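# Place pet feeder and bowls on mat, pouch upright

## Task

Set the pet feeder so that all of it rests on the table mat, with each of the two steel bowls seated flat in one of the feeder's wells, and the entire mat still lying on the table; the pet food pouch must stay upright on the table at the end, and any tilting of the pouch along the way counts against the result, more the further it leans.

## Robot and tools

Robot: two arms, left_arm and right_arm, each ending in a five-fingered hand. right_arm has a right hand; left_arm has a mirrored left hand. Bases in the scene frame: left_arm at (-0.014, +0.329, +0.027) m, right_arm at (-0.015, -0.246, +0.029) m, both turned only slightly about z.

Frames. Scene frame: origin at table-top height, halfway between the arms' nominal bases; +z up, +x away from the robot over the table, +y toward left_arm. Fixed cameras and the table use this frame. Every hand pose, target and offset for an arm is in that arm's own base frame, whose axes are nearly the scene axes. Rotations turn about the Hand target's position.

Hand point: a spot about 0.05 m in front of the palm, 0.15 m out from the wrist face. Its +z runs along straight fingers, +y comes out of the palm, +x runs across the palm away from the thumb on the right hand and toward the thumb on the left hand. Straight fingertips reach 0.06 to 0.07 m past it and sit 0.06 m behind it (-y). A wrist bracket on the little-finger side can strike objects. Arms track loosely: at rest the hand point often ends 1 to 3 cm (sometimes 5 cm) short, mostly low, and small turns can shift it noticeably.

execute_actions(actions, cameras). actions is a list of actions; each action is a list of up to 15 rows, one row per 1/30 s step; a short action repeats its final row to fill 15 steps. Every row is one flat list of 28 numbers, each between -1 and 1, covering both arms always: left dx, dy, dz, rx, ry, rz; left thumb_turn, thumb_bend, index, middle, ring, little, force_limit, speed; then the same 14 for the right arm. The six pose numbers are an offset, not a pose, measured from that arm's Hand target as it stood when the action began (every row of the action counts from that same start, not from the prior row). 1.0 equals 0.6 m of travel or 180 degrees of turn; rx, ry, rz form one rotation vector. The six finger numbers are absolute targets: -1 open/straight, +1 closed (thumb_turn +1 puts the thumb opposite the fingers). force_limit runs from about 0 N at -1 to 10 N at +1 (15 N for the two thumb motors). speed rises from nearly zero at -1 to full at +0.48 and stays full up to +1. To leave a hand unchanged, resend the last eight numbers actually used for it; if none yet, send hand_measured plus hand_force_limit and hand_speed. All-zero pose numbers simply re-request the current Hand target. cameras: list of names (cam_high, cam_low, cam_left_wrist, cam_right_wrist), ["all"], or []; images appear only if requested or if actions is empty.

move(target, speed, blend, blocking, cameras). target is one 28-number row as above, or a list of up to 15 such rows; every row's offsets count from the Hand targets at the start of the move, not from the previous row. speed: metres per second, 0.002 to 4.3, default 0.25, one value or one per row; turning rate is capped at twice that in rad/s. blend: metres of corner rounding per row, 0 means stop at it. blocking=false returns early while the move continues. Paths are straight, ignore obstacles, and last at most 10 s. The result adds a move: line giving the ending (done, off_target, moving, held, fault) and any limits (paced = commanded pose clipped; held = steps withheld).

wait(seconds 0 to 10) lets time pass holding the last commands. stop brakes a running move. zoom_image(camera, region [x0, y0, x1, y1] in pixels, at most 504 by 504) enlarges part of a camera's newest image. show_instructions shows the reference pages. finished_scene(scene) ends the current scene, given its number; it is final.

Results list, per arm: end_effector_position (m) and end_effector_quat_wxyz in the base frame, Hand target (the base for the next offsets), joint positions, velocities (may read within noise) and torques, and for each hand hand_measured, hand_stopped_by (moving, target, force, stalled, fault), hand_load_n (fingertip load in N, positive when pushed open; near 0 after a grip is lost), hand_force_limit, hand_speed. Motor temperature, MOTOR HOT and fault lines may appear.

Gripping: with the thumb turned in, the hand holds things roughly 0.035 to 0.065 m thick, handles down to about 0.025 m. For gentle grips close slowly (speed -0.94 or lower). A finger locks once reached or loaded; to grip harder, raise force_limit and send a more closed target; to loosen, send a more open one.

Avoid: dropping things or releasing them while moving; fast hits or hard presses on objects or the table; squeezing too hard or overloading fingers; the hands touching or gripping each other; paths passing close to an arm's own base; pushing toward unreachable poses or holding loads stretched out, which overheats motors until the arm drops. Nothing may fall from or be left off the table. Keep the pouch upright: move near it slowly and give it clearance.

Each tool is called after "Call:" as name([rows], argument=value, ...), one row to a line, values as JSON.

Reference images:

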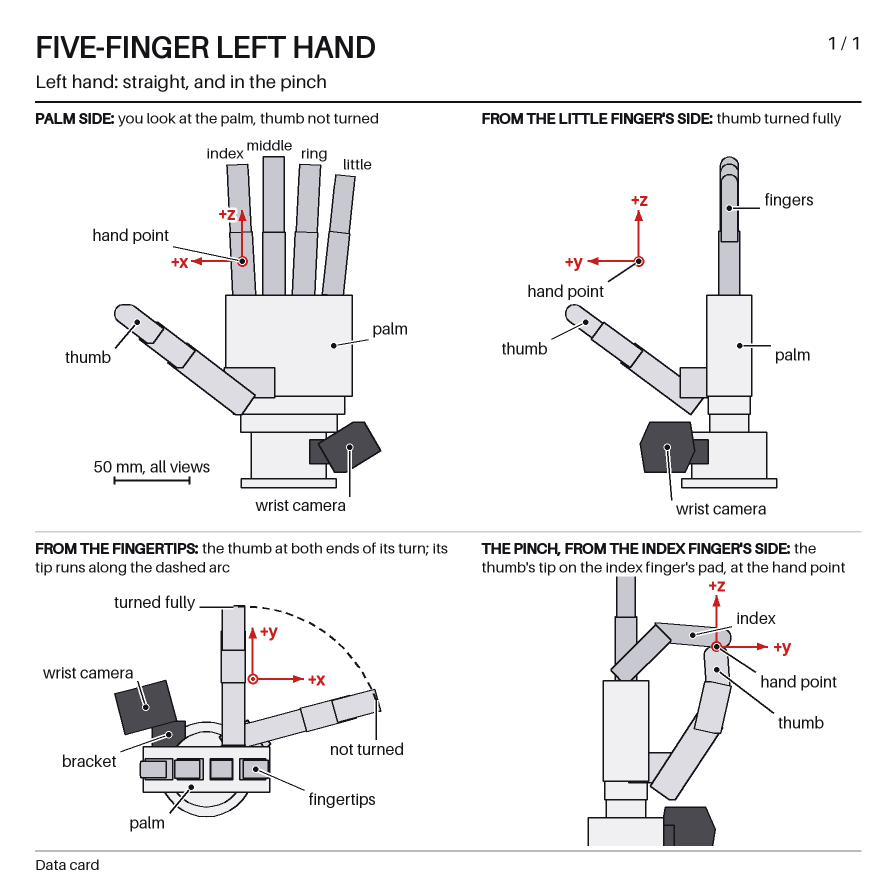

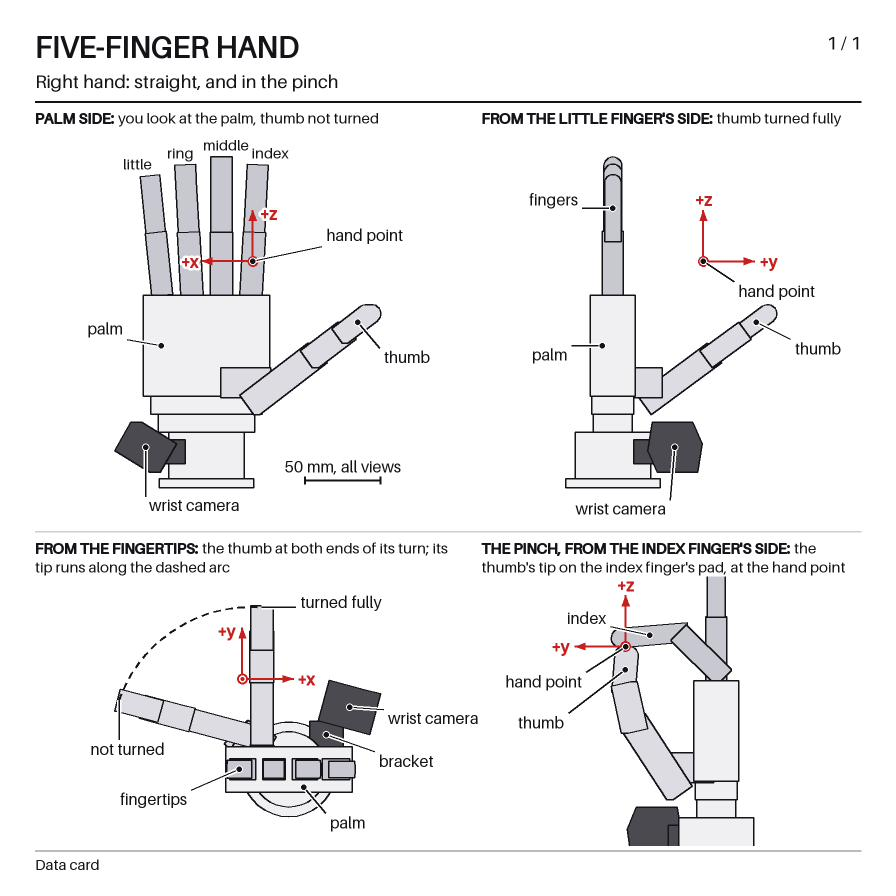

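## Session

Call:
execute_actions(actions=[])

Scene clock: 0.00 s.
left_arm: end_effector_position=(+0.2033, -0.3521, +0.1408) hand_measured=(-1.000, -1.000, -1.000, -1.000, -1.000, -1.000) hand_load_n=(+0.0, +0.0, +0.0, -0.5, +0.5, +0.0) hand_stopped_by=(target, target, target, target, target, target) hand_force_limit=0.00 hand_speed=-0.80 end_effector_quat_wxyz=(+0.479, -0.400, +0.639, -0.450) | right_arm: end_effector_position=(+0.5927, +0.0881, +0.2144) hand_measured=(-1.000, -1.000, -1.000, -1.000, -1.000, -1.000) hand_load_n=(+0.0, +0.0, +0.0, +0.0, +0.0, +0.0) hand_stopped_by=(target, target, target, target, target, target) hand_force_limit=0.00 hand_speed=-0.80 end_effector_quat_wxyz=(-0.055, +0.031, +0.991, +0.121)
Joint positions: left_arm=[-1.483 1.181 0.498 0.223 -1.257 -0.181] | right_arm=[-0.027 1.886 1.874 -1.67 -0.243 1.593]
Joint velocities: within noise
Joint torques (N m): no reading
Motor temperatures (°C): left_arm=[28 27 30 32 27 32] | right_arm=[31 30 27 26 26 26]
Heat: left arm: hottest wrist pitch 32 °C; right arm: hottest waist 31 °C.
Hand target: left_arm +0.2039, -0.3594, +0.1494; +0.475, -0.405, +0.634, -0.457 | right_arm +0.5987, +0.0880, +0.2305; -0.037, +0.029, +0.991, +0.121

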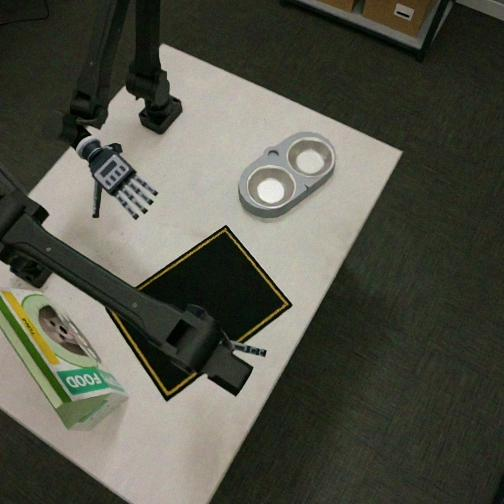

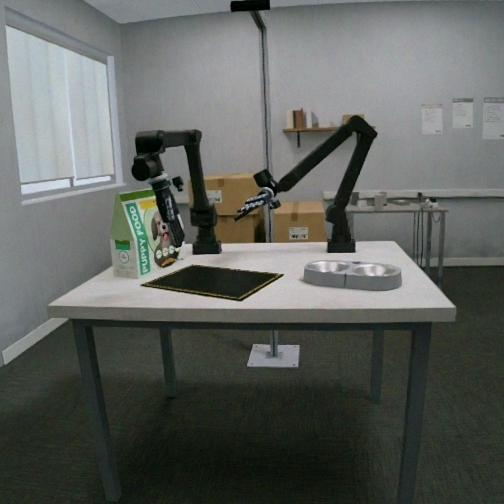

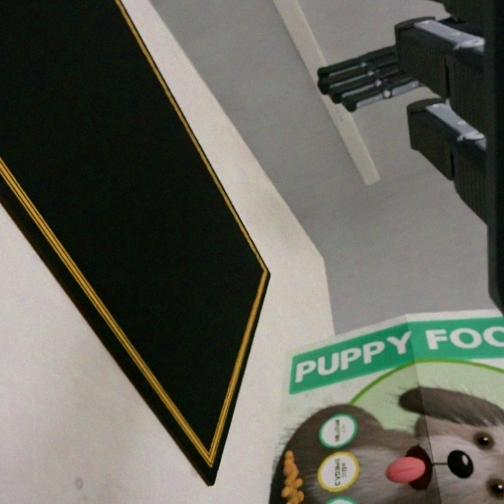

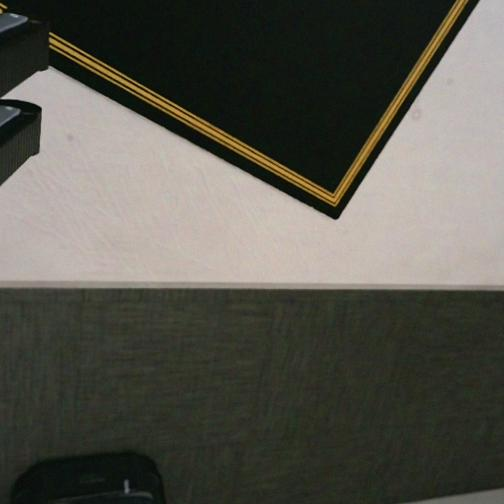

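Call:
zoom_image(camera="cam_high", region=[220, 110, 360, 250])

Call:
zoom_image(camera="cam_low", region=[280, 230, 430, 320])

Call:
zoom_image(camera="cam_high", region=[0, 220, 300, 440])

Call:
zoom_image(camera="cam_low", region=[90, 180, 300, 320])

Scaled by 3.600 from the camera's 504x504 image, which has a finer 720x720 frame.

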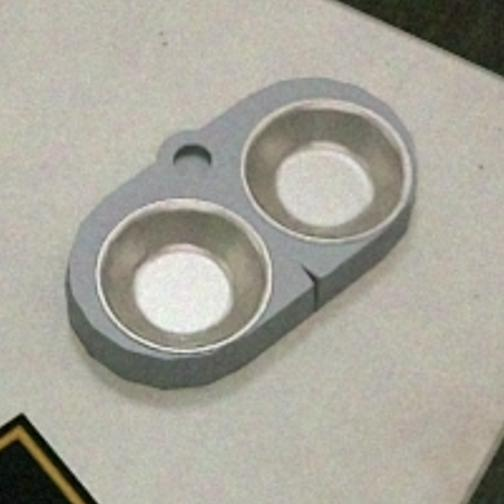

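Scaled by 3.360 from the camera's 504x504 image, which has a finer 720x720 frame.

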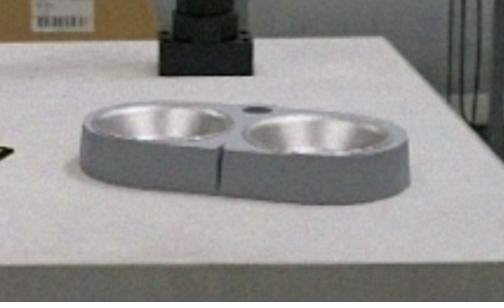

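Scaled by 1.680 from the camera's 504x504 image, which has a finer 720x720 frame.

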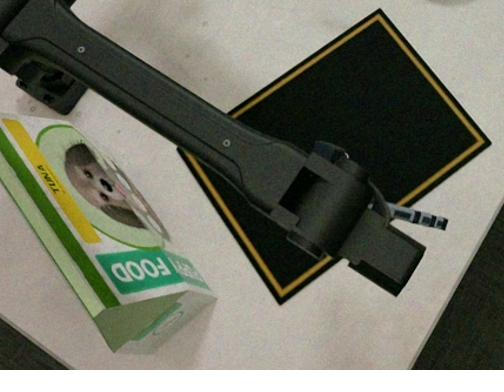

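Scaled by 2.400 from the camera's 504x504 image, which has a finer 720x720 frame.

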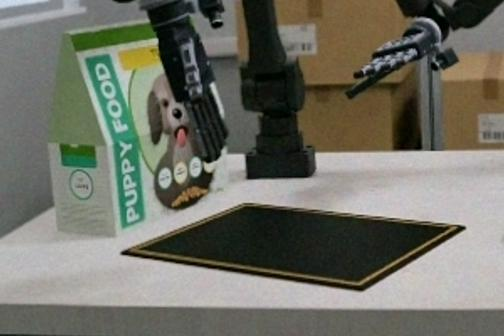

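Call:
move(target=[0.327,0.515,0.418,-0.382,0.367,0.509,-1,-1,-1,-1,-1,-1,0,0,-0.35,0,0.35,0,0,0,-1,-1,-1,-1,-1,-1,0,0], cameras=["all"])

Scene clock: 199.17 s.
left_arm: end_effector_position=(+0.3897, -0.0559, +0.3824) hand_measured=(-1.000, -1.000, -1.000, -1.000, -1.000, -1.000) hand_load_n=(+0.0, +0.0, +0.0, +0.0, +0.0, +0.0) hand_stopped_by=(target, target, target, target, target, target) hand_force_limit=0.00 hand_speed=0.00 end_effector_quat_wxyz=(+0.011, +0.994, -0.014, +0.109) | right_arm: end_effector_position=(+0.3941, +0.0915, +0.4348) hand_measured=(-1.000, -1.000, -1.000, -1.000, -1.000, -1.000) hand_load_n=(+0.0, +0.0, +0.0, +0.0, +0.0, +0.0) hand_stopped_by=(target, target, target, target, target, target) hand_force_limit=0.00 hand_speed=0.00 end_effector_quat_wxyz=(+0.138, +0.042, +0.978, +0.148)
Joint positions: left_arm=[0.032 1.19 1.534 -1.697 0.032 -1.514] | right_arm=[-0.051 1.17 1.58 -1.696 -0.297 1.649]
Joint torques (N m): left_arm=[0.15 -6.42 11.36 0.47 0.17 -0.22] | right_arm=[-1.2 -5.36 7.27 0.2 -0.38 0.1]
Motor temperatures (°C): left_arm=[28 28 37 30 27 30] | right_arm=[30 34 42 25 25 26]
Heat: left arm: hottest elbow 37 °C; right arm: hottest elbow 42 °C.
Hand target: left_arm +0.4001, -0.0506, +0.4002; +0.000, +1.000, +0.000, +0.001 | right_arm +0.3886, +0.0880, +0.4405; -0.037, +0.029, +0.991, +0.121
Off the commanded pose: left_arm 0.021 m, 13 deg | right_arm 0.009 m, 20 deg.
joint sent to its limit (left arm) — joint 4 (wrist pitch), lower limit. The joint targets are off in orientation, not in position.
joint sent to its limit (right arm) — joint 4 (wrist pitch), lower limit. The joint targets are off in orientation, not in position.
move: off_target (left_arm, right_arm)

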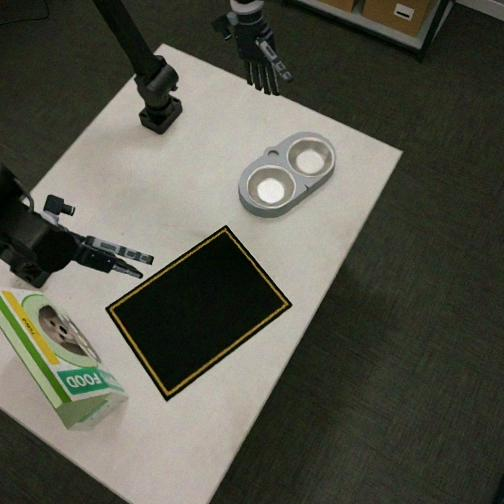

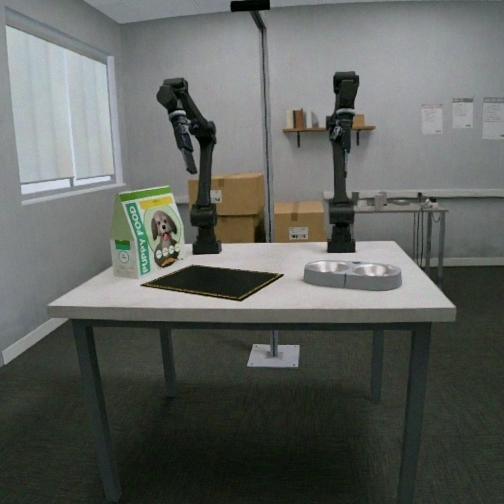

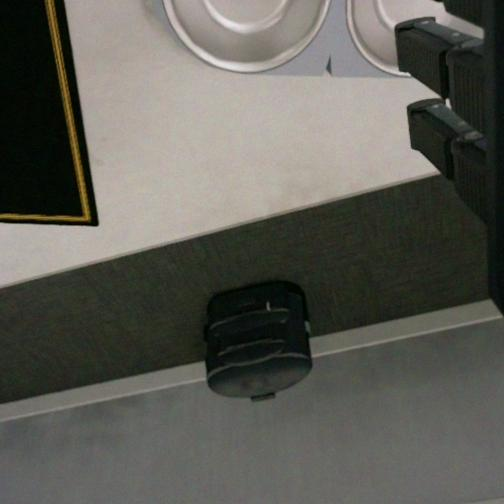

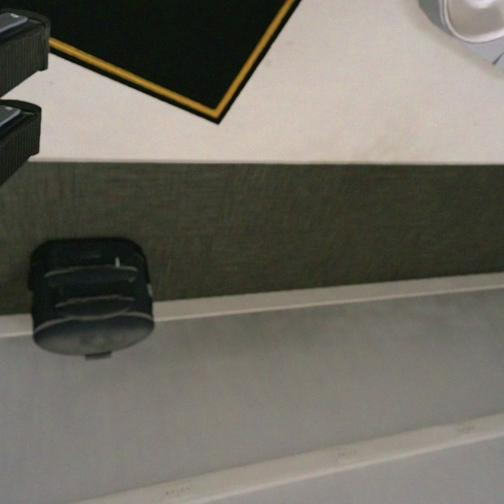

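Call:
move(target=[0.083,0,-0.33,0,0,0,-1,-1,-1,-1,-1,-1,0,0,0,0,0,0,0,0,-1,-1,-1,-1,-1,-1,0,0], cameras=["all"])

Scene clock: 224.23 s.
left_arm: end_effector_position=(+0.4465, -0.0480, +0.2080) hand_measured=(-1.000, -1.000, -1.000, -1.000, -1.000, -1.000) hand_load_n=(+0.0, +0.0, +0.0, +0.0, +0.0, +0.0) hand_stopped_by=(target, target, target, target, target, target) hand_force_limit=0.00 hand_speed=0.00 end_effector_quat_wxyz=(+0.002, +1.000, -0.004, +0.002) | right_arm: end_effector_position=(+0.3941, +0.0915, +0.4348) hand_measured=(-1.000, -1.000, -1.000, -1.000, -1.000, -1.000) hand_load_n=(+0.5, +0.0, +0.0, +0.0, +0.0, +0.0) hand_stopped_by=(target, target, target, target, target, target) hand_force_limit=0.00 hand_speed=0.00 end_effector_quat_wxyz=(+0.138, +0.042, +0.978, +0.148)
Joint positions: left_arm=[0.032 1.429 1.327 -1.465 0.003 -1.531] | right_arm=[-0.051 1.17 1.58 -1.696 -0.297 1.649]
Joint torques (N m): left_arm=[-1.67 -11.34 6.61 0.94 -0.13 -0.14] | right_arm=[-1.26 -5.36 7.28 0.2 -0.37 0.11]
Heat: left arm: hottest elbow 41 °C; right arm: hottest elbow 38 °C.
Hand target: left_arm +0.4500, -0.0506, +0.2023; +0.000, +1.000, +0.000, +0.001 | right_arm +0.3886, +0.0880, +0.4405; -0.037, +0.029, +0.991, +0.121
Off the commanded pose: left_arm 0.007 m, 0 deg | right_arm 0.009 m, 20 deg.
joint sent to its limit (right arm) — joint 4 (wrist pitch), lower limit. The joint targets are off in orientation, not in position.
move: off_target (right_arm)

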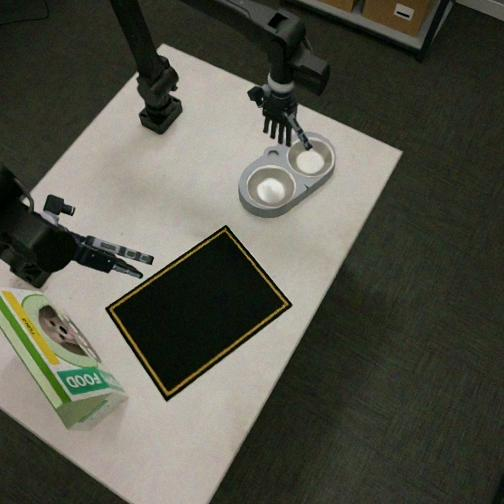

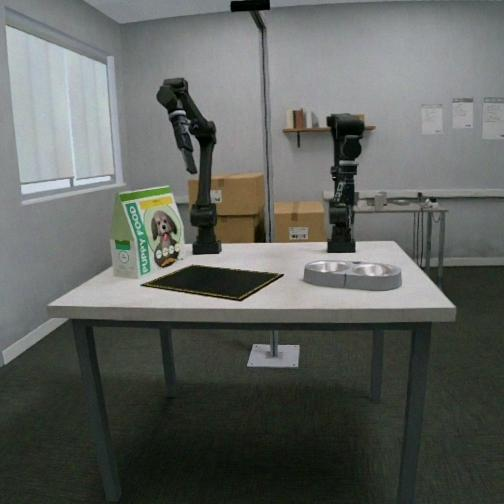

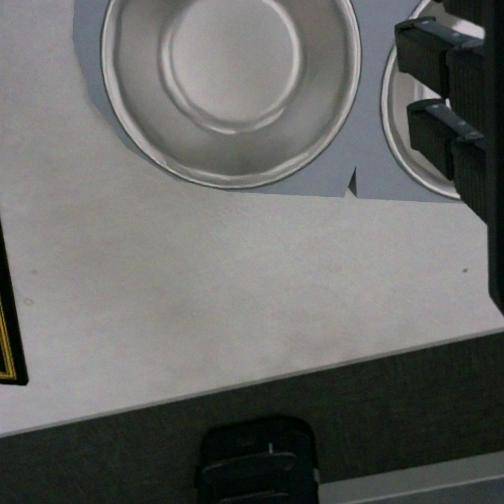

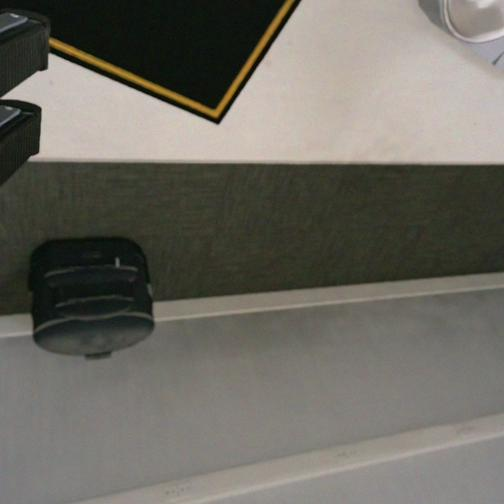

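Call:
move([
  [-0.25,-0.166,0,0,0,0,-1,-1,-1,-1,-1,-1,0,0,0.25,0.1,-0.33,0,0,0,-1,-1,-1,-1,-1,-1,0,0],
  [-0.25,-0.166,-0.2,0,0,0,-1,-1,-1,-1,-1,-1,0,0,0.25,0.1,-0.5,0,0,0,-1,-1,-1,-1,-1,-1,0,0],
], cameras=["all"])

Scene clock: 268.20 s.
left_arm: end_effector_position=(+0.3018, -0.1467, +0.0901) hand_measured=(-1.000, -1.000, -1.000, -1.000, -1.000, -1.000) hand_load_n=(+0.0, +0.0, +0.0, +0.0, +0.0, +0.0) hand_stopped_by=(target, target, target, target, target, target) hand_force_limit=0.00 hand_speed=0.00 end_effector_quat_wxyz=(+0.003, +1.000, +0.000, +0.005) | right_arm: end_effector_position=(+0.5339, +0.1446, +0.1418) hand_measured=(-1.000, -1.000, -1.000, -1.000, -1.000, -1.000) hand_load_n=(+0.0, +0.0, +0.0, +0.0, +0.0, +0.0) hand_stopped_by=(target, target, target, target, target, target) hand_force_limit=0.00 hand_speed=0.00 end_effector_quat_wxyz=(-0.041, +0.027, +0.991, +0.122)
Joint positions: left_arm=[-0.306 1.148 0.755 -1.166 0.003 -1.876] | right_arm=[0.079 1.737 1.469 -1.36 -0.252 1.696]
Joint torques (N m): left_arm=[-2.26 -5.07 5.83 1.02 -0.12 -0.17] | right_arm=[0.09 -10.34 7.35 0.32 -0.16 0.1]
Motor temperatures (°C): left_arm=[28 29 39 30 27 30] | right_arm=[30 32 36 25 25 26]
Heat: left arm: hottest elbow 39 °C; right arm: hottest elbow 36 °C.
Hand target: left_arm +0.2999, -0.1501, +0.0822; +0.000, +1.000, +0.000, +0.000 | right_arm +0.5387, +0.1480, +0.1406; -0.037, +0.029, +0.991, +0.121
Off the commanded pose: left_arm 0.009 m, 1 deg | right_arm 0.006 m, 1 deg.
move: done

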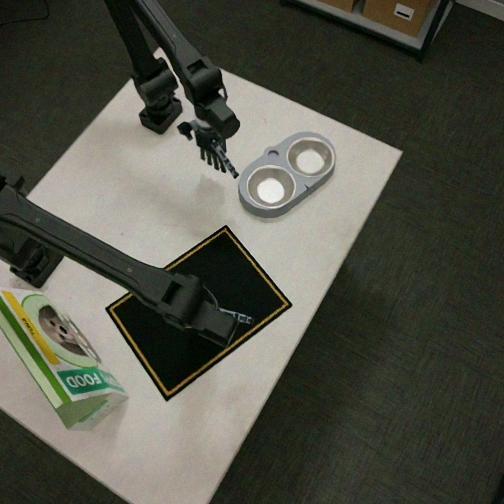

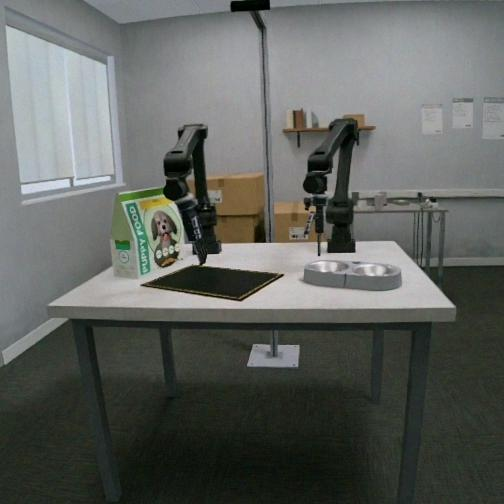

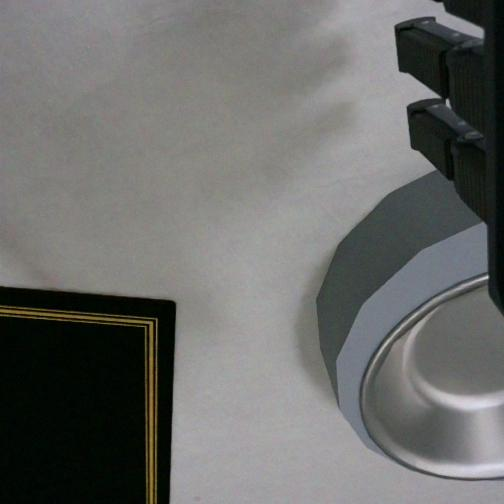

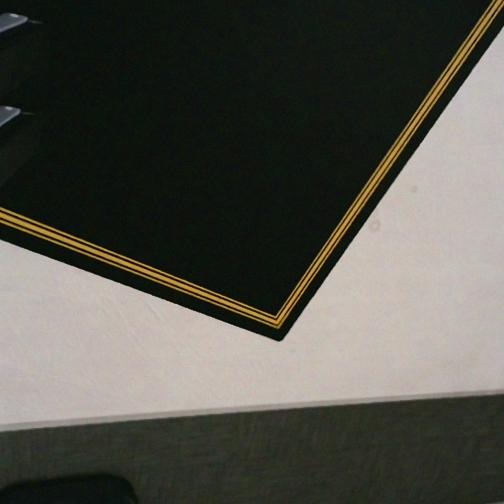

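Call:
zoom_image(camera="cam_high", region=[170, 100, 270, 200])

Call:
zoom_image(camera="cam_high", region=[180, 270, 300, 390])

Scaled by 5.040 from the camera's 504x504 image, which has a finer 720x720 frame.

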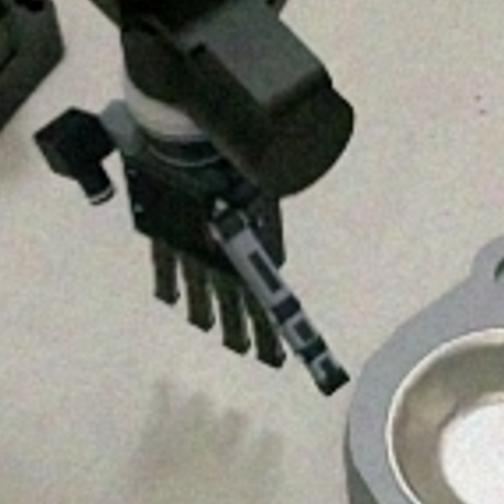

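Scaled by 4.200 from the camera's 504x504 image, which has a finer 720x720 frame.

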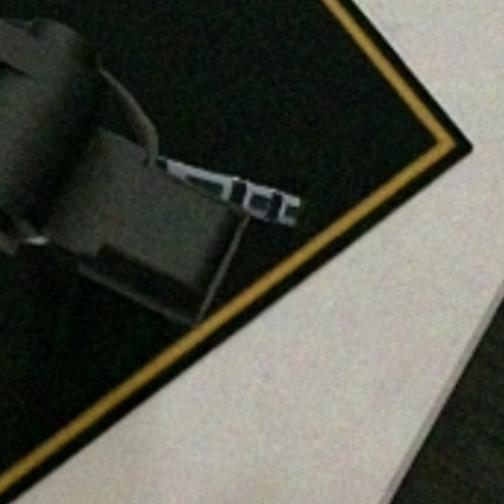

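Call:
move([
  [0,0,0.283,0,0,0,-1,-1,-1,-1,-1,-1,0,0,0,0,0.183,0,0,0,-1,-1,-1,-1,-1,-1,0,0],
  [0.3325,0.48,0.283,-0.0277,-0.0024,0.0544,-1,-1,-1,-1,-1,-1,0,0,-0.0717,0.4803,0.183,-0.0465,-0.0301,0.0922,-1,-1,-1,-1,-1,-1,0,0],
  [0.3325,0.48,0.068,-0.0277,-0.0024,0.0544,-1,-1,-1,-1,-1,-1,0,0,-0.0717,0.4803,-0.0327,-0.0465,-0.0301,0.0922,-1,-1,-1,-1,-1,-1,0,0],
], cameras=["all"])

Scene clock: 519.13 s.
left_arm: end_effector_position=(+0.5000, +0.1354, +0.1316) hand_measured=(-1.000, -1.000, -1.000, -1.000, -1.000, -1.000) hand_load_n=(+0.0, +0.0, +0.0, +0.0, +0.0, +0.0) hand_stopped_by=(target, target, target, target, target, target) hand_force_limit=0.00 hand_speed=0.00 end_effector_quat_wxyz=(+0.040, +0.995, +0.089, +0.007) | right_arm: end_effector_position=(+0.4886, +0.4357, +0.1225) hand_measured=(-1.000, -1.000, -1.000, -1.000, -1.000, -1.000) hand_load_n=(+0.0, +0.0, +0.0, +0.0, +0.0, +0.0) hand_stopped_by=(target, target, target, target, target, target) hand_force_limit=0.00 hand_speed=0.00 end_effector_quat_wxyz=(-0.010, -0.126, +0.991, +0.042)
Joint positions: left_arm=[0.423 1.685 1.407 -1.306 0.081 -1.326] | right_arm=[0.637 1.935 1.736 -1.349 -0.083 1.956]
Joint torques (N m): left_arm=[-0.38 -15.44 6.24 0.84 0.2 0.12] | right_arm=[-0.79 -12.75 7.41 0.5 -0.01 0.11]
Heat: left arm: hottest elbow 36 °C; right arm: hottest elbow 38 °C.
Hand target: left_arm +0.4994, +0.1378, +0.1231; +0.043, +0.995, +0.085, +0.004 | right_arm +0.4956, +0.4361, +0.1209; -0.005, -0.117, +0.992, +0.044
Off the commanded pose: left_arm 0.009 m, 1 deg | right_arm 0.007 m, 1 deg.
move: done

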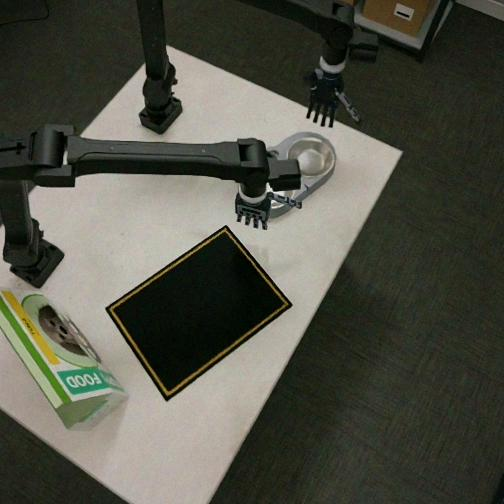

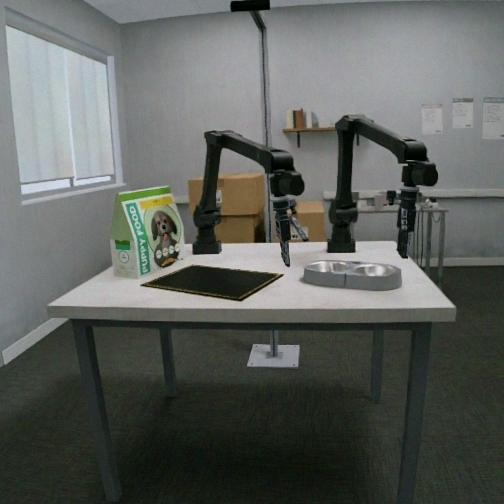

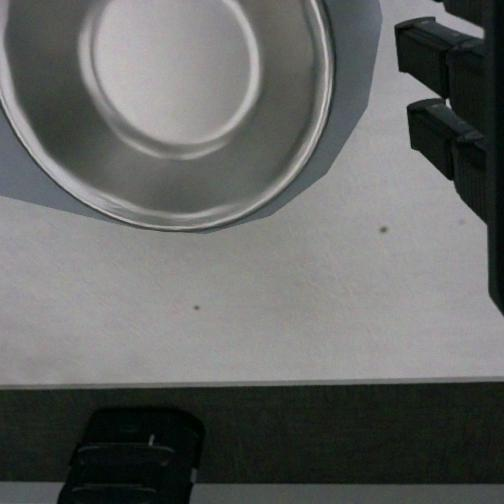

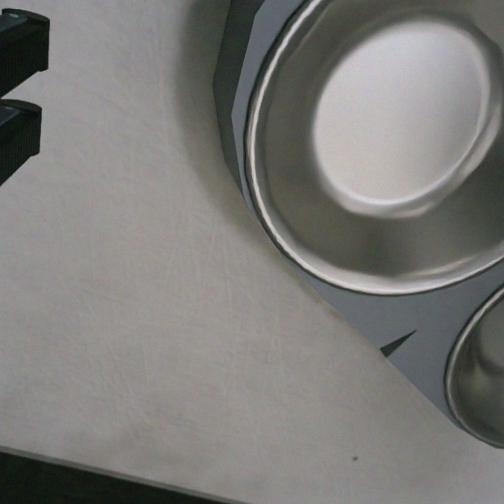

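Call:
zoom_image(camera="cam_high", region=[210, 60, 380, 230])

Call:
zoom_image(camera="cam_low", region=[260, 180, 440, 310])

Scaled by 2.965 from the camera's 504x504 image, which has a finer 720x720 frame.

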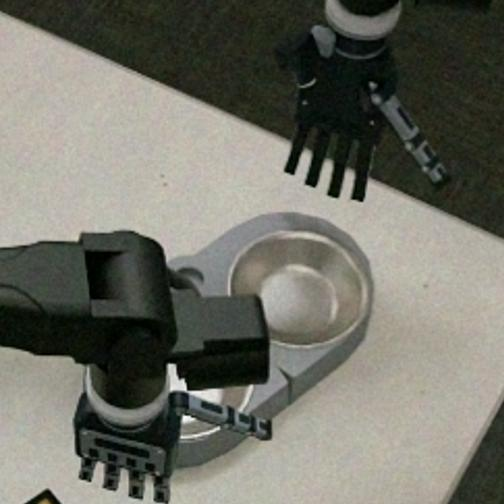

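Scaled by 2.800 from the camera's 504x504 image, which has a finer 720x720 frame.

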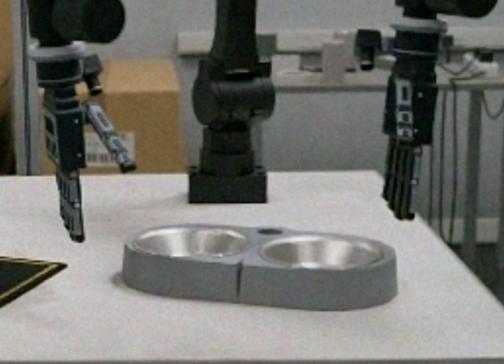

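Call:
move([
  [0.0005,0.0677,0,0,0,0,-1,-1,-1,-1,-1,-1,0,0,0.0198,0.0048,0,0,0,0,-1,-1,-1,-1,-1,-1,0,0],
  [0.0005,0.0677,-0.108,0,0,0,-1,-1,-1,-1,-1,-1,0,0,0.0198,0.0048,-0.108,0,0,0,-1,-1,-1,-1,-1,-1,0,0],
], cameras=["all"], speed=0.15)

Call:
zoom_image(camera="cam_low", region=[260, 180, 440, 310])

Call:
zoom_image(camera="cam_high", region=[210, 60, 380, 230])

Scene clock: 584.83 s.
left_arm: end_effector_position=(+0.5019, +0.1761, +0.0688) hand_measured=(-1.000, -1.000, -1.000, -1.000, -1.000, -1.000) hand_load_n=(+0.0, +0.0, +0.0, +0.0, +0.0, +0.0) hand_stopped_by=(target, target, target, target, target, target) hand_force_limit=0.00 hand_speed=0.00 end_effector_quat_wxyz=(+0.040, +0.995, +0.089, +0.008) | right_arm: end_effector_position=(+0.5013, +0.4410, +0.0644) hand_measured=(-1.000, -1.000, -1.000, -1.000, -1.000, -1.000) hand_load_n=(+0.0, +0.0, +0.0, +0.0, +0.0, +0.0) hand_stopped_by=(target, target, target, target, target, target) hand_force_limit=0.00 hand_speed=0.00 end_effector_quat_wxyz=(-0.004, -0.124, +0.991, +0.045)
Joint positions: left_arm=[0.494 1.788 1.372 -1.17 0.081 -1.255] | right_arm=[0.632 2.001 1.682 -1.215 -0.082 1.956]
Joint torques (N m): left_arm=[-0.26 -16.67 5.89 0.85 0.14 0.13] | right_arm=[-0.97 -12.16 7.28 0.43 -0.09 0.03]
Heat: left arm: hottest elbow 36 °C; right arm: hottest elbow 37 °C.
Hand target: left_arm +0.4998, +0.1786, +0.0583; +0.043, +0.995, +0.085, +0.004 | right_arm +0.5074, +0.4392, +0.0562; -0.005, -0.117, +0.992, +0.044
Off the commanded pose: left_arm 0.011 m, 1 deg | right_arm 0.011 m, 1 deg.
move: off_target (left_arm, right_arm)

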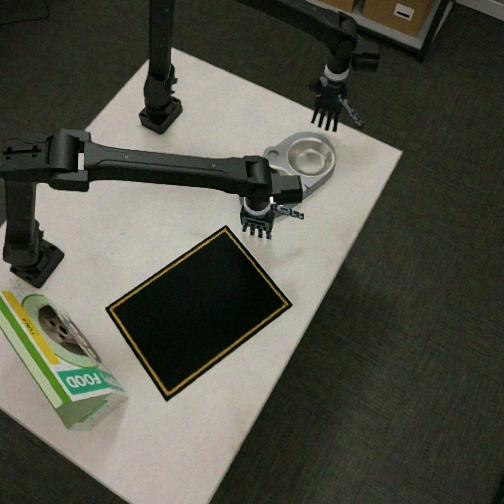

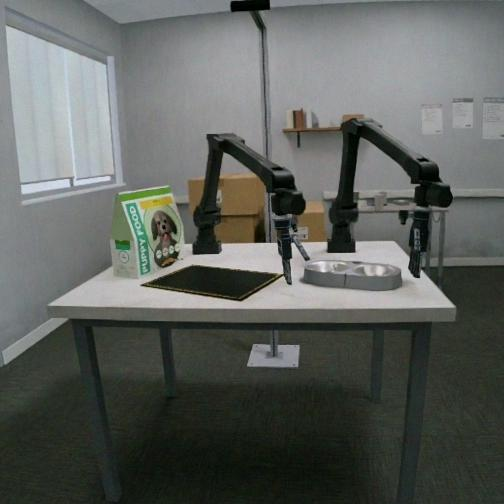

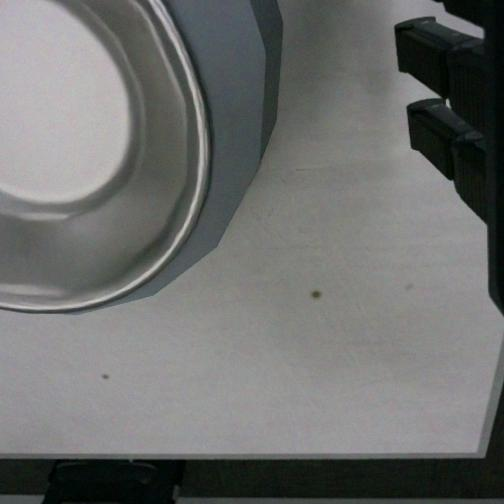

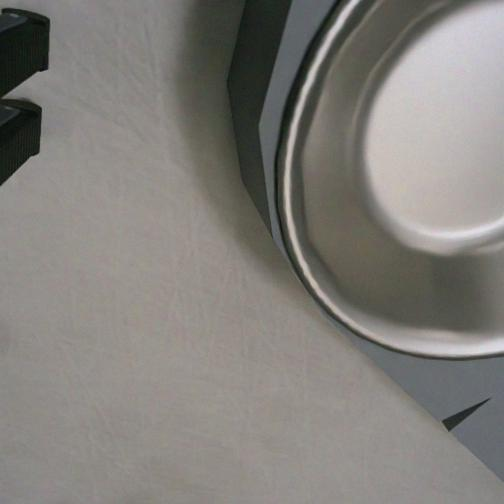

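Scaled by 2.800 from the camera's 504x504 image, which has a finer 720x720 frame.

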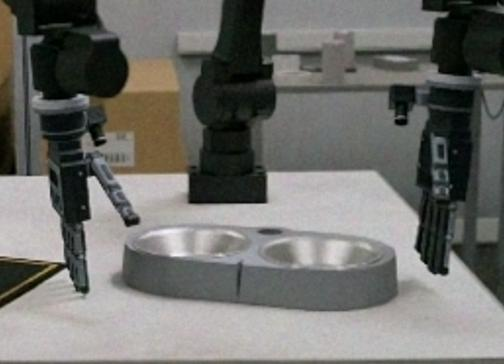

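Scaled by 2.965 from the camera's 504x504 image, which has a finer 720x720 frame.

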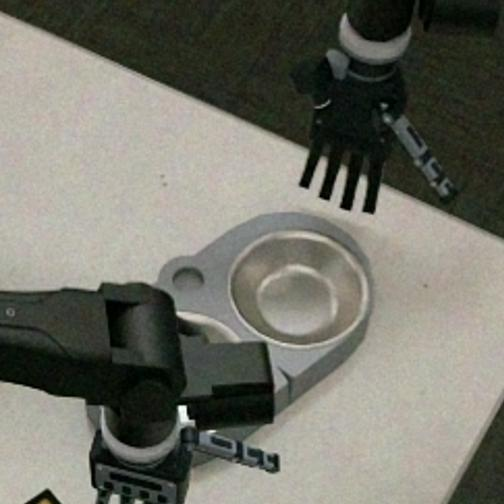

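Call:
move(target=[0.0205,-0.0302,-0.03,0,0,0,-1,-1,-1,-1,-1,-1,0,0,0.0045,0.0527,0,0,0,0,-1,-1,-1,-1,-1,-1,0,0], cameras=["all"], speed=0.08)

Call:
zoom_image(camera="cam_low", region=[260, 180, 440, 310])

Call:
zoom_image(camera="cam_high", region=[220, 80, 370, 230])

Scene clock: 655.93 s.
left_arm: end_effector_position=(+0.5106, +0.1676, +0.0548) hand_measured=(-1.000, -1.000, -1.000, -1.000, -1.000, -1.000) hand_load_n=(+0.0, +0.0, +0.0, +0.0, +0.0, +0.0) hand_stopped_by=(target, target, target, target, target, target) hand_force_limit=0.00 hand_speed=0.00 end_effector_quat_wxyz=(+0.038, +0.996, +0.083, +0.013) | right_arm: end_effector_position=(+0.5050, +0.4470, +0.0631) hand_measured=(-1.000, -1.000, -1.000, -1.000, -1.000, -1.000) hand_load_n=(+0.0, +0.0, +0.0, +0.5, +0.0, +0.0) hand_stopped_by=(target, target, target, target, target, target) hand_force_limit=0.00 hand_speed=0.00 end_effector_quat_wxyz=(-0.009, -0.111, +0.993, +0.036)
Joint positions: left_arm=[0.471 1.808 1.359 -1.127 0.081 -1.266] | right_arm=[0.641 2.027 1.724 -1.247 -0.072 1.989]
Joint torques (N m): left_arm=[-2.2 -16.03 5.6 0.92 0.16 -0.2] | right_arm=[1.26 -10.46 10.06 0.5 -0.37 0.1]
Heat: left arm: hottest elbow 36 °C; right arm: hottest elbow 38 °C.
Hand target: left_arm +0.5120, +0.1603, +0.0402; +0.043, +0.995, +0.085, +0.004 | right_arm +0.5102, +0.4706, +0.0559; -0.005, -0.117, +0.992, +0.044
Off the commanded pose: left_arm 0.016 m, 1 deg | right_arm 0.025 m, 1 deg.
move: off_target (left_arm, right_arm)

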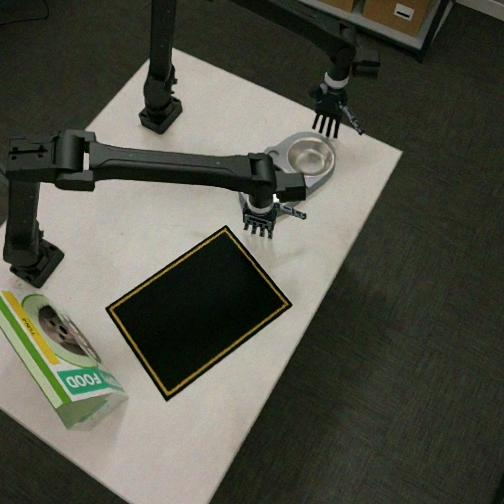

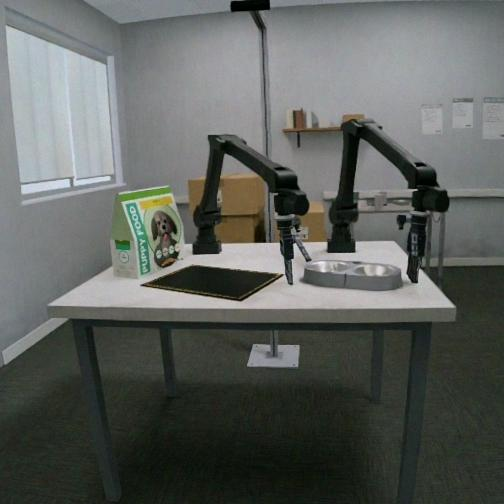

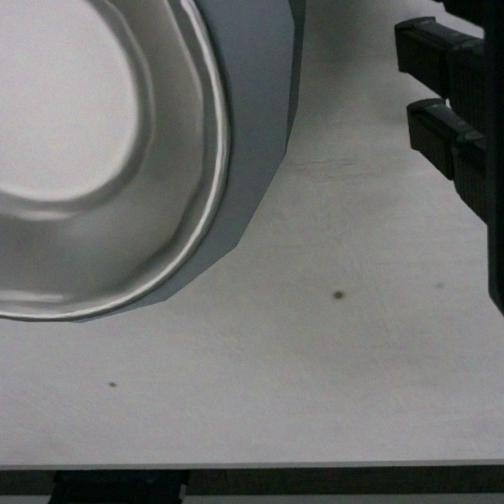

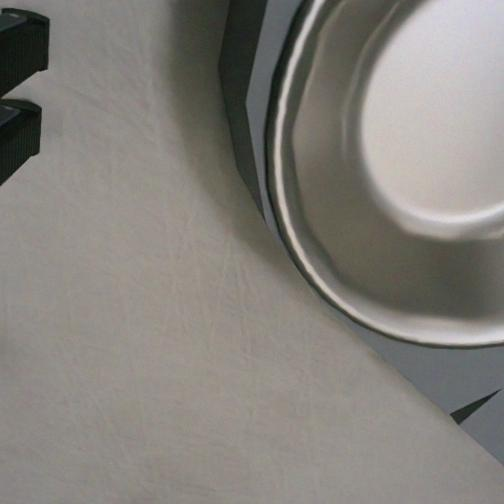

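Scaled by 2.800 from the camera's 504x504 image, which has a finer 720x720 frame.

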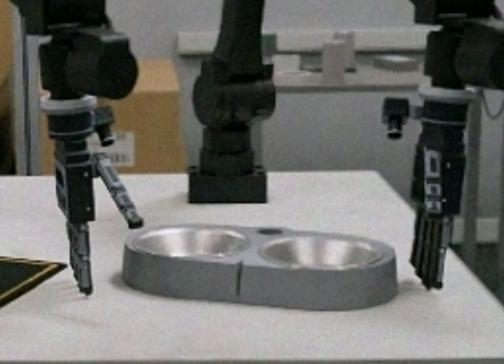

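Scaled by 3.360 from the camera's 504x504 image, which has a finer 720x720 frame.

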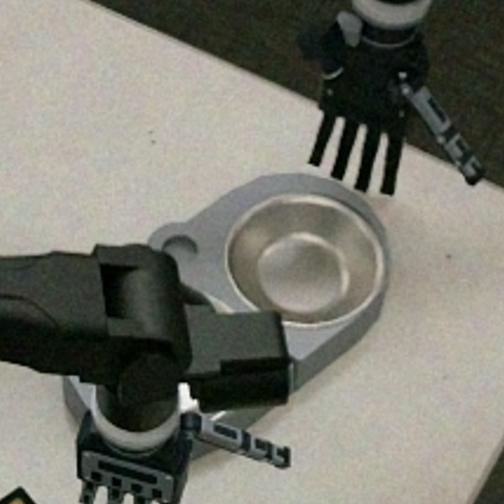

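Call:
move(target=[0,0,0,0,0,0,-1,-1,-1,-1,-1,-1,0,0,0,0,0.025,0,0,0,-1,-1,-1,-1,-1,-1,0,0], cameras=["cam_low"], speed=0.08)

Call:
zoom_image(camera="cam_low", region=[260, 180, 440, 310])

Scene clock: 669.27 s.
left_arm: end_effector_position=(+0.5106, +0.1676, +0.0548) hand_measured=(-1.000, -1.000, -1.000, -1.000, -1.000, -1.000) hand_load_n=(+0.0, +0.0, +0.0, +0.0, +0.0, +0.0) hand_stopped_by=(target, target, target, target, target, target) hand_force_limit=0.00 hand_speed=0.00 end_effector_quat_wxyz=(+0.038, +0.996, +0.084, +0.013) | right_arm: end_effector_position=(+0.5033, +0.4549, +0.0647) hand_measured=(-1.000, -1.000, -1.000, -1.000, -1.000, -1.000) hand_load_n=(-0.5, +0.0, +0.0, +0.0, +0.0, +0.0) hand_stopped_by=(target, target, target, target, target, target) hand_force_limit=0.00 hand_speed=0.00 end_effector_quat_wxyz=(-0.011, -0.116, +0.992, +0.037)
Joint positions: left_arm=[0.471 1.808 1.359 -1.127 0.081 -1.267] | right_arm=[0.652 2.037 1.745 -1.26 -0.074 1.99]
Joint torques (N m): left_arm=[-2.08 -15.97 5.61 0.9 0.16 -0.17] | right_arm=[0.5 -12.63 10.33 -0.18 -0.3 0.07]
Heat: left arm: hottest elbow 36 °C; right arm: hottest elbow 40 °C.
Hand target: left_arm +0.5120, +0.1603, +0.0402; +0.043, +0.995, +0.085, +0.004 | right_arm +0.5102, +0.4707, +0.0711; -0.005, -0.117, +0.992, +0.044
Off the commanded pose: left_arm 0.016 m, 1 deg | right_arm 0.018 m, 1 deg.
move: off_target (left_arm, right_arm)
Images, in order (width x height): cam_low 504x504.

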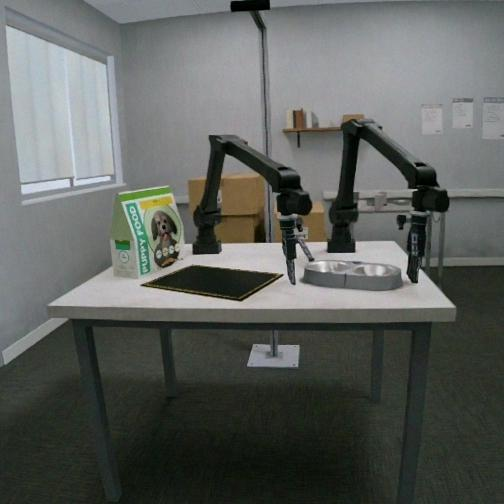

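Scaled by 2.800 from the camera's 504x504 image, which has a finer 720x720 frame.

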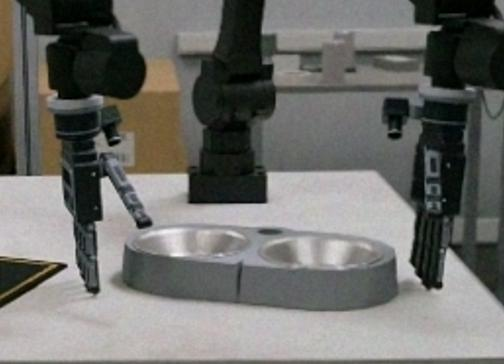

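Call:
move(target=[0,0,0,0,0,0,-1,-1,-1,-1,-1,-1,0,0,0,0,0.033,0,0,0,-1,-1,-1,-1,-1,-1,0,0], cameras=["cam_low","cam_right_wrist"], speed=0.08)

Call:
zoom_image(camera="cam_low", region=[260, 180, 440, 310])

Scene clock: 686.67 s.
left_arm: end_effector_position=(+0.5106, +0.1676, +0.0548) hand_measured=(-1.000, -1.000, -1.000, -1.000, -1.000, -1.000) hand_load_n=(+0.0, +0.0, +0.0, +0.0, +0.0, +0.0) hand_stopped_by=(target, target, target, target, target, target) hand_force_limit=0.00 hand_speed=0.00 end_effector_quat_wxyz=(+0.038, +0.996, +0.084, +0.013) | right_arm: end_effector_position=(+0.5001, +0.4562, +0.0739) hand_measured=(-1.000, -1.000, -1.000, -1.000, -1.000, -1.000) hand_load_n=(+0.0, +0.0, +0.0, +0.0, +0.0, +0.0) hand_stopped_by=(target, target, target, target, target, target) hand_force_limit=0.00 hand_speed=0.00 end_effector_quat_wxyz=(-0.019, -0.118, +0.992, +0.034)
Joint positions: left_arm=[0.471 1.808 1.359 -1.127 0.081 -1.267] | right_arm=[0.655 2.038 1.773 -1.305 -0.078 1.99]
Joint torques (N m): left_arm=[-2.02 -15.97 5.6 0.9 0.16 -0.17] | right_arm=[0.21 -13.51 10.63 -0.2 -0.17 0.07]
Motor temperatures (°C): left_arm=[27 31 35 28 26 29] | right_arm=[29 35 44 24 25 26]
Heat: left arm: hottest elbow 35 °C; right arm: hottest elbow 44 °C.
Hand target: left_arm +0.5120, +0.1603, +0.0402; +0.043, +0.995, +0.085, +0.004 | right_arm +0.5101, +0.4707, +0.0908; -0.005, -0.117, +0.992, +0.044
Off the commanded pose: left_arm 0.016 m, 1 deg | right_arm 0.025 m, 2 deg.
move: off_target (left_arm, right_arm)
Images, in order (width x height): cam_low 504x504, cam_right_wrist 504x504.

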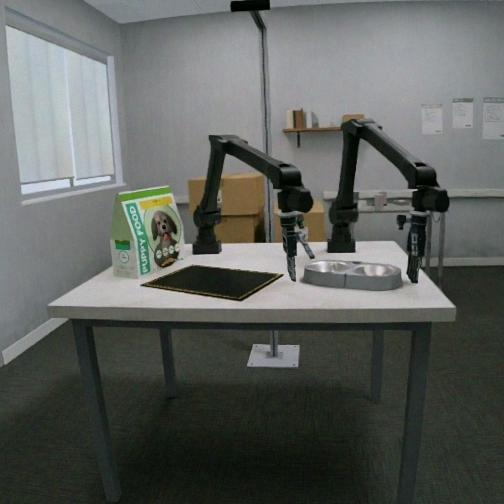

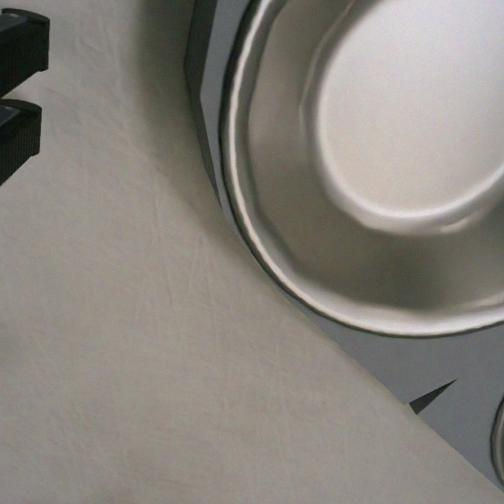

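Scaled by 2.800 from the camera's 504x504 image, which has a finer 720x720 frame.

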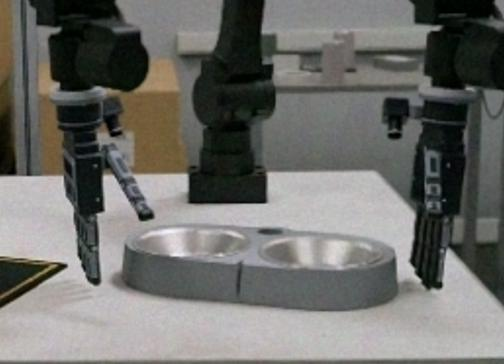

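Call:
move(target=[0.0017,-0.01,0,0,0,0,-1,-1,-1,-1,-1,-1,0,0,-0.0078,0.0323,0,0,0,0,-1,-1,-1,-1,-1,-1,0,0], cameras=["cam_low"], speed=0.08)

Call:
zoom_image(camera="cam_low", region=[260, 180, 440, 310])

Scene clock: 701.47 s.
left_arm: end_effector_position=(+0.5114, +0.1636, +0.0533) hand_measured=(-1.000, -1.000, -1.000, -1.000, -1.000, -1.000) hand_load_n=(+0.0, -0.5, +0.0, +0.0, +0.0, +0.0) hand_stopped_by=(target, target, target, target, target, target) hand_force_limit=0.00 hand_speed=0.00 end_effector_quat_wxyz=(+0.039, +0.996, +0.085, +0.012) | right_arm: end_effector_position=(+0.4942, +0.4776, +0.0790) hand_measured=(-1.000, -1.000, -1.000, -1.000, -1.000, -1.000) hand_load_n=(+0.0, +0.0, +0.0, +0.0, +0.0, +0.0) hand_stopped_by=(target, target, target, target, target, target) hand_force_limit=0.00 hand_speed=0.00 end_effector_quat_wxyz=(-0.016, -0.122, +0.992, +0.036)
Joint positions: left_arm=[0.464 1.808 1.355 -1.124 0.081 -1.277] | right_arm=[0.687 2.053 1.81 -1.317 -0.078 2.015]
Joint torques (N m): left_arm=[-2.67 -16.32 5.45 0.91 0.18 -0.2] | right_arm=[-0.03 -13.1 10.76 -0.27 -0.13 0.11]
Heat: left arm: hottest elbow 35 °C; right arm: hottest elbow 46 °C.
Hand target: left_arm +0.5130, +0.1544, +0.0402; +0.043, +0.995, +0.085, +0.004 | right_arm +0.5056, +0.4900, +0.0909; -0.005, -0.117, +0.992, +0.044
Off the commanded pose: left_arm 0.016 m, 1 deg | right_arm 0.021 m, 2 deg.
move: off_target (left_arm, right_arm)
Images, in order (width x height): cam_low 504x504.

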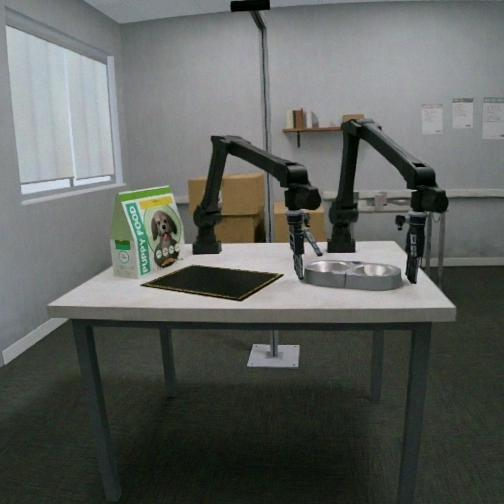

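Scaled by 2.800 from the camera's 504x504 image, which has a finer 720x720 frame.

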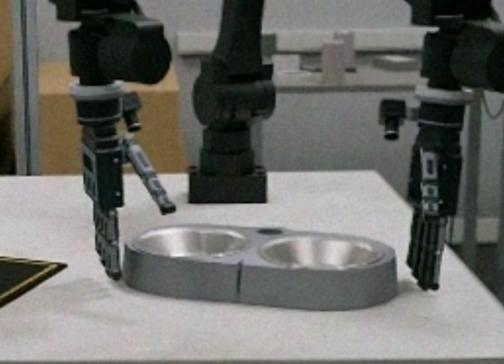

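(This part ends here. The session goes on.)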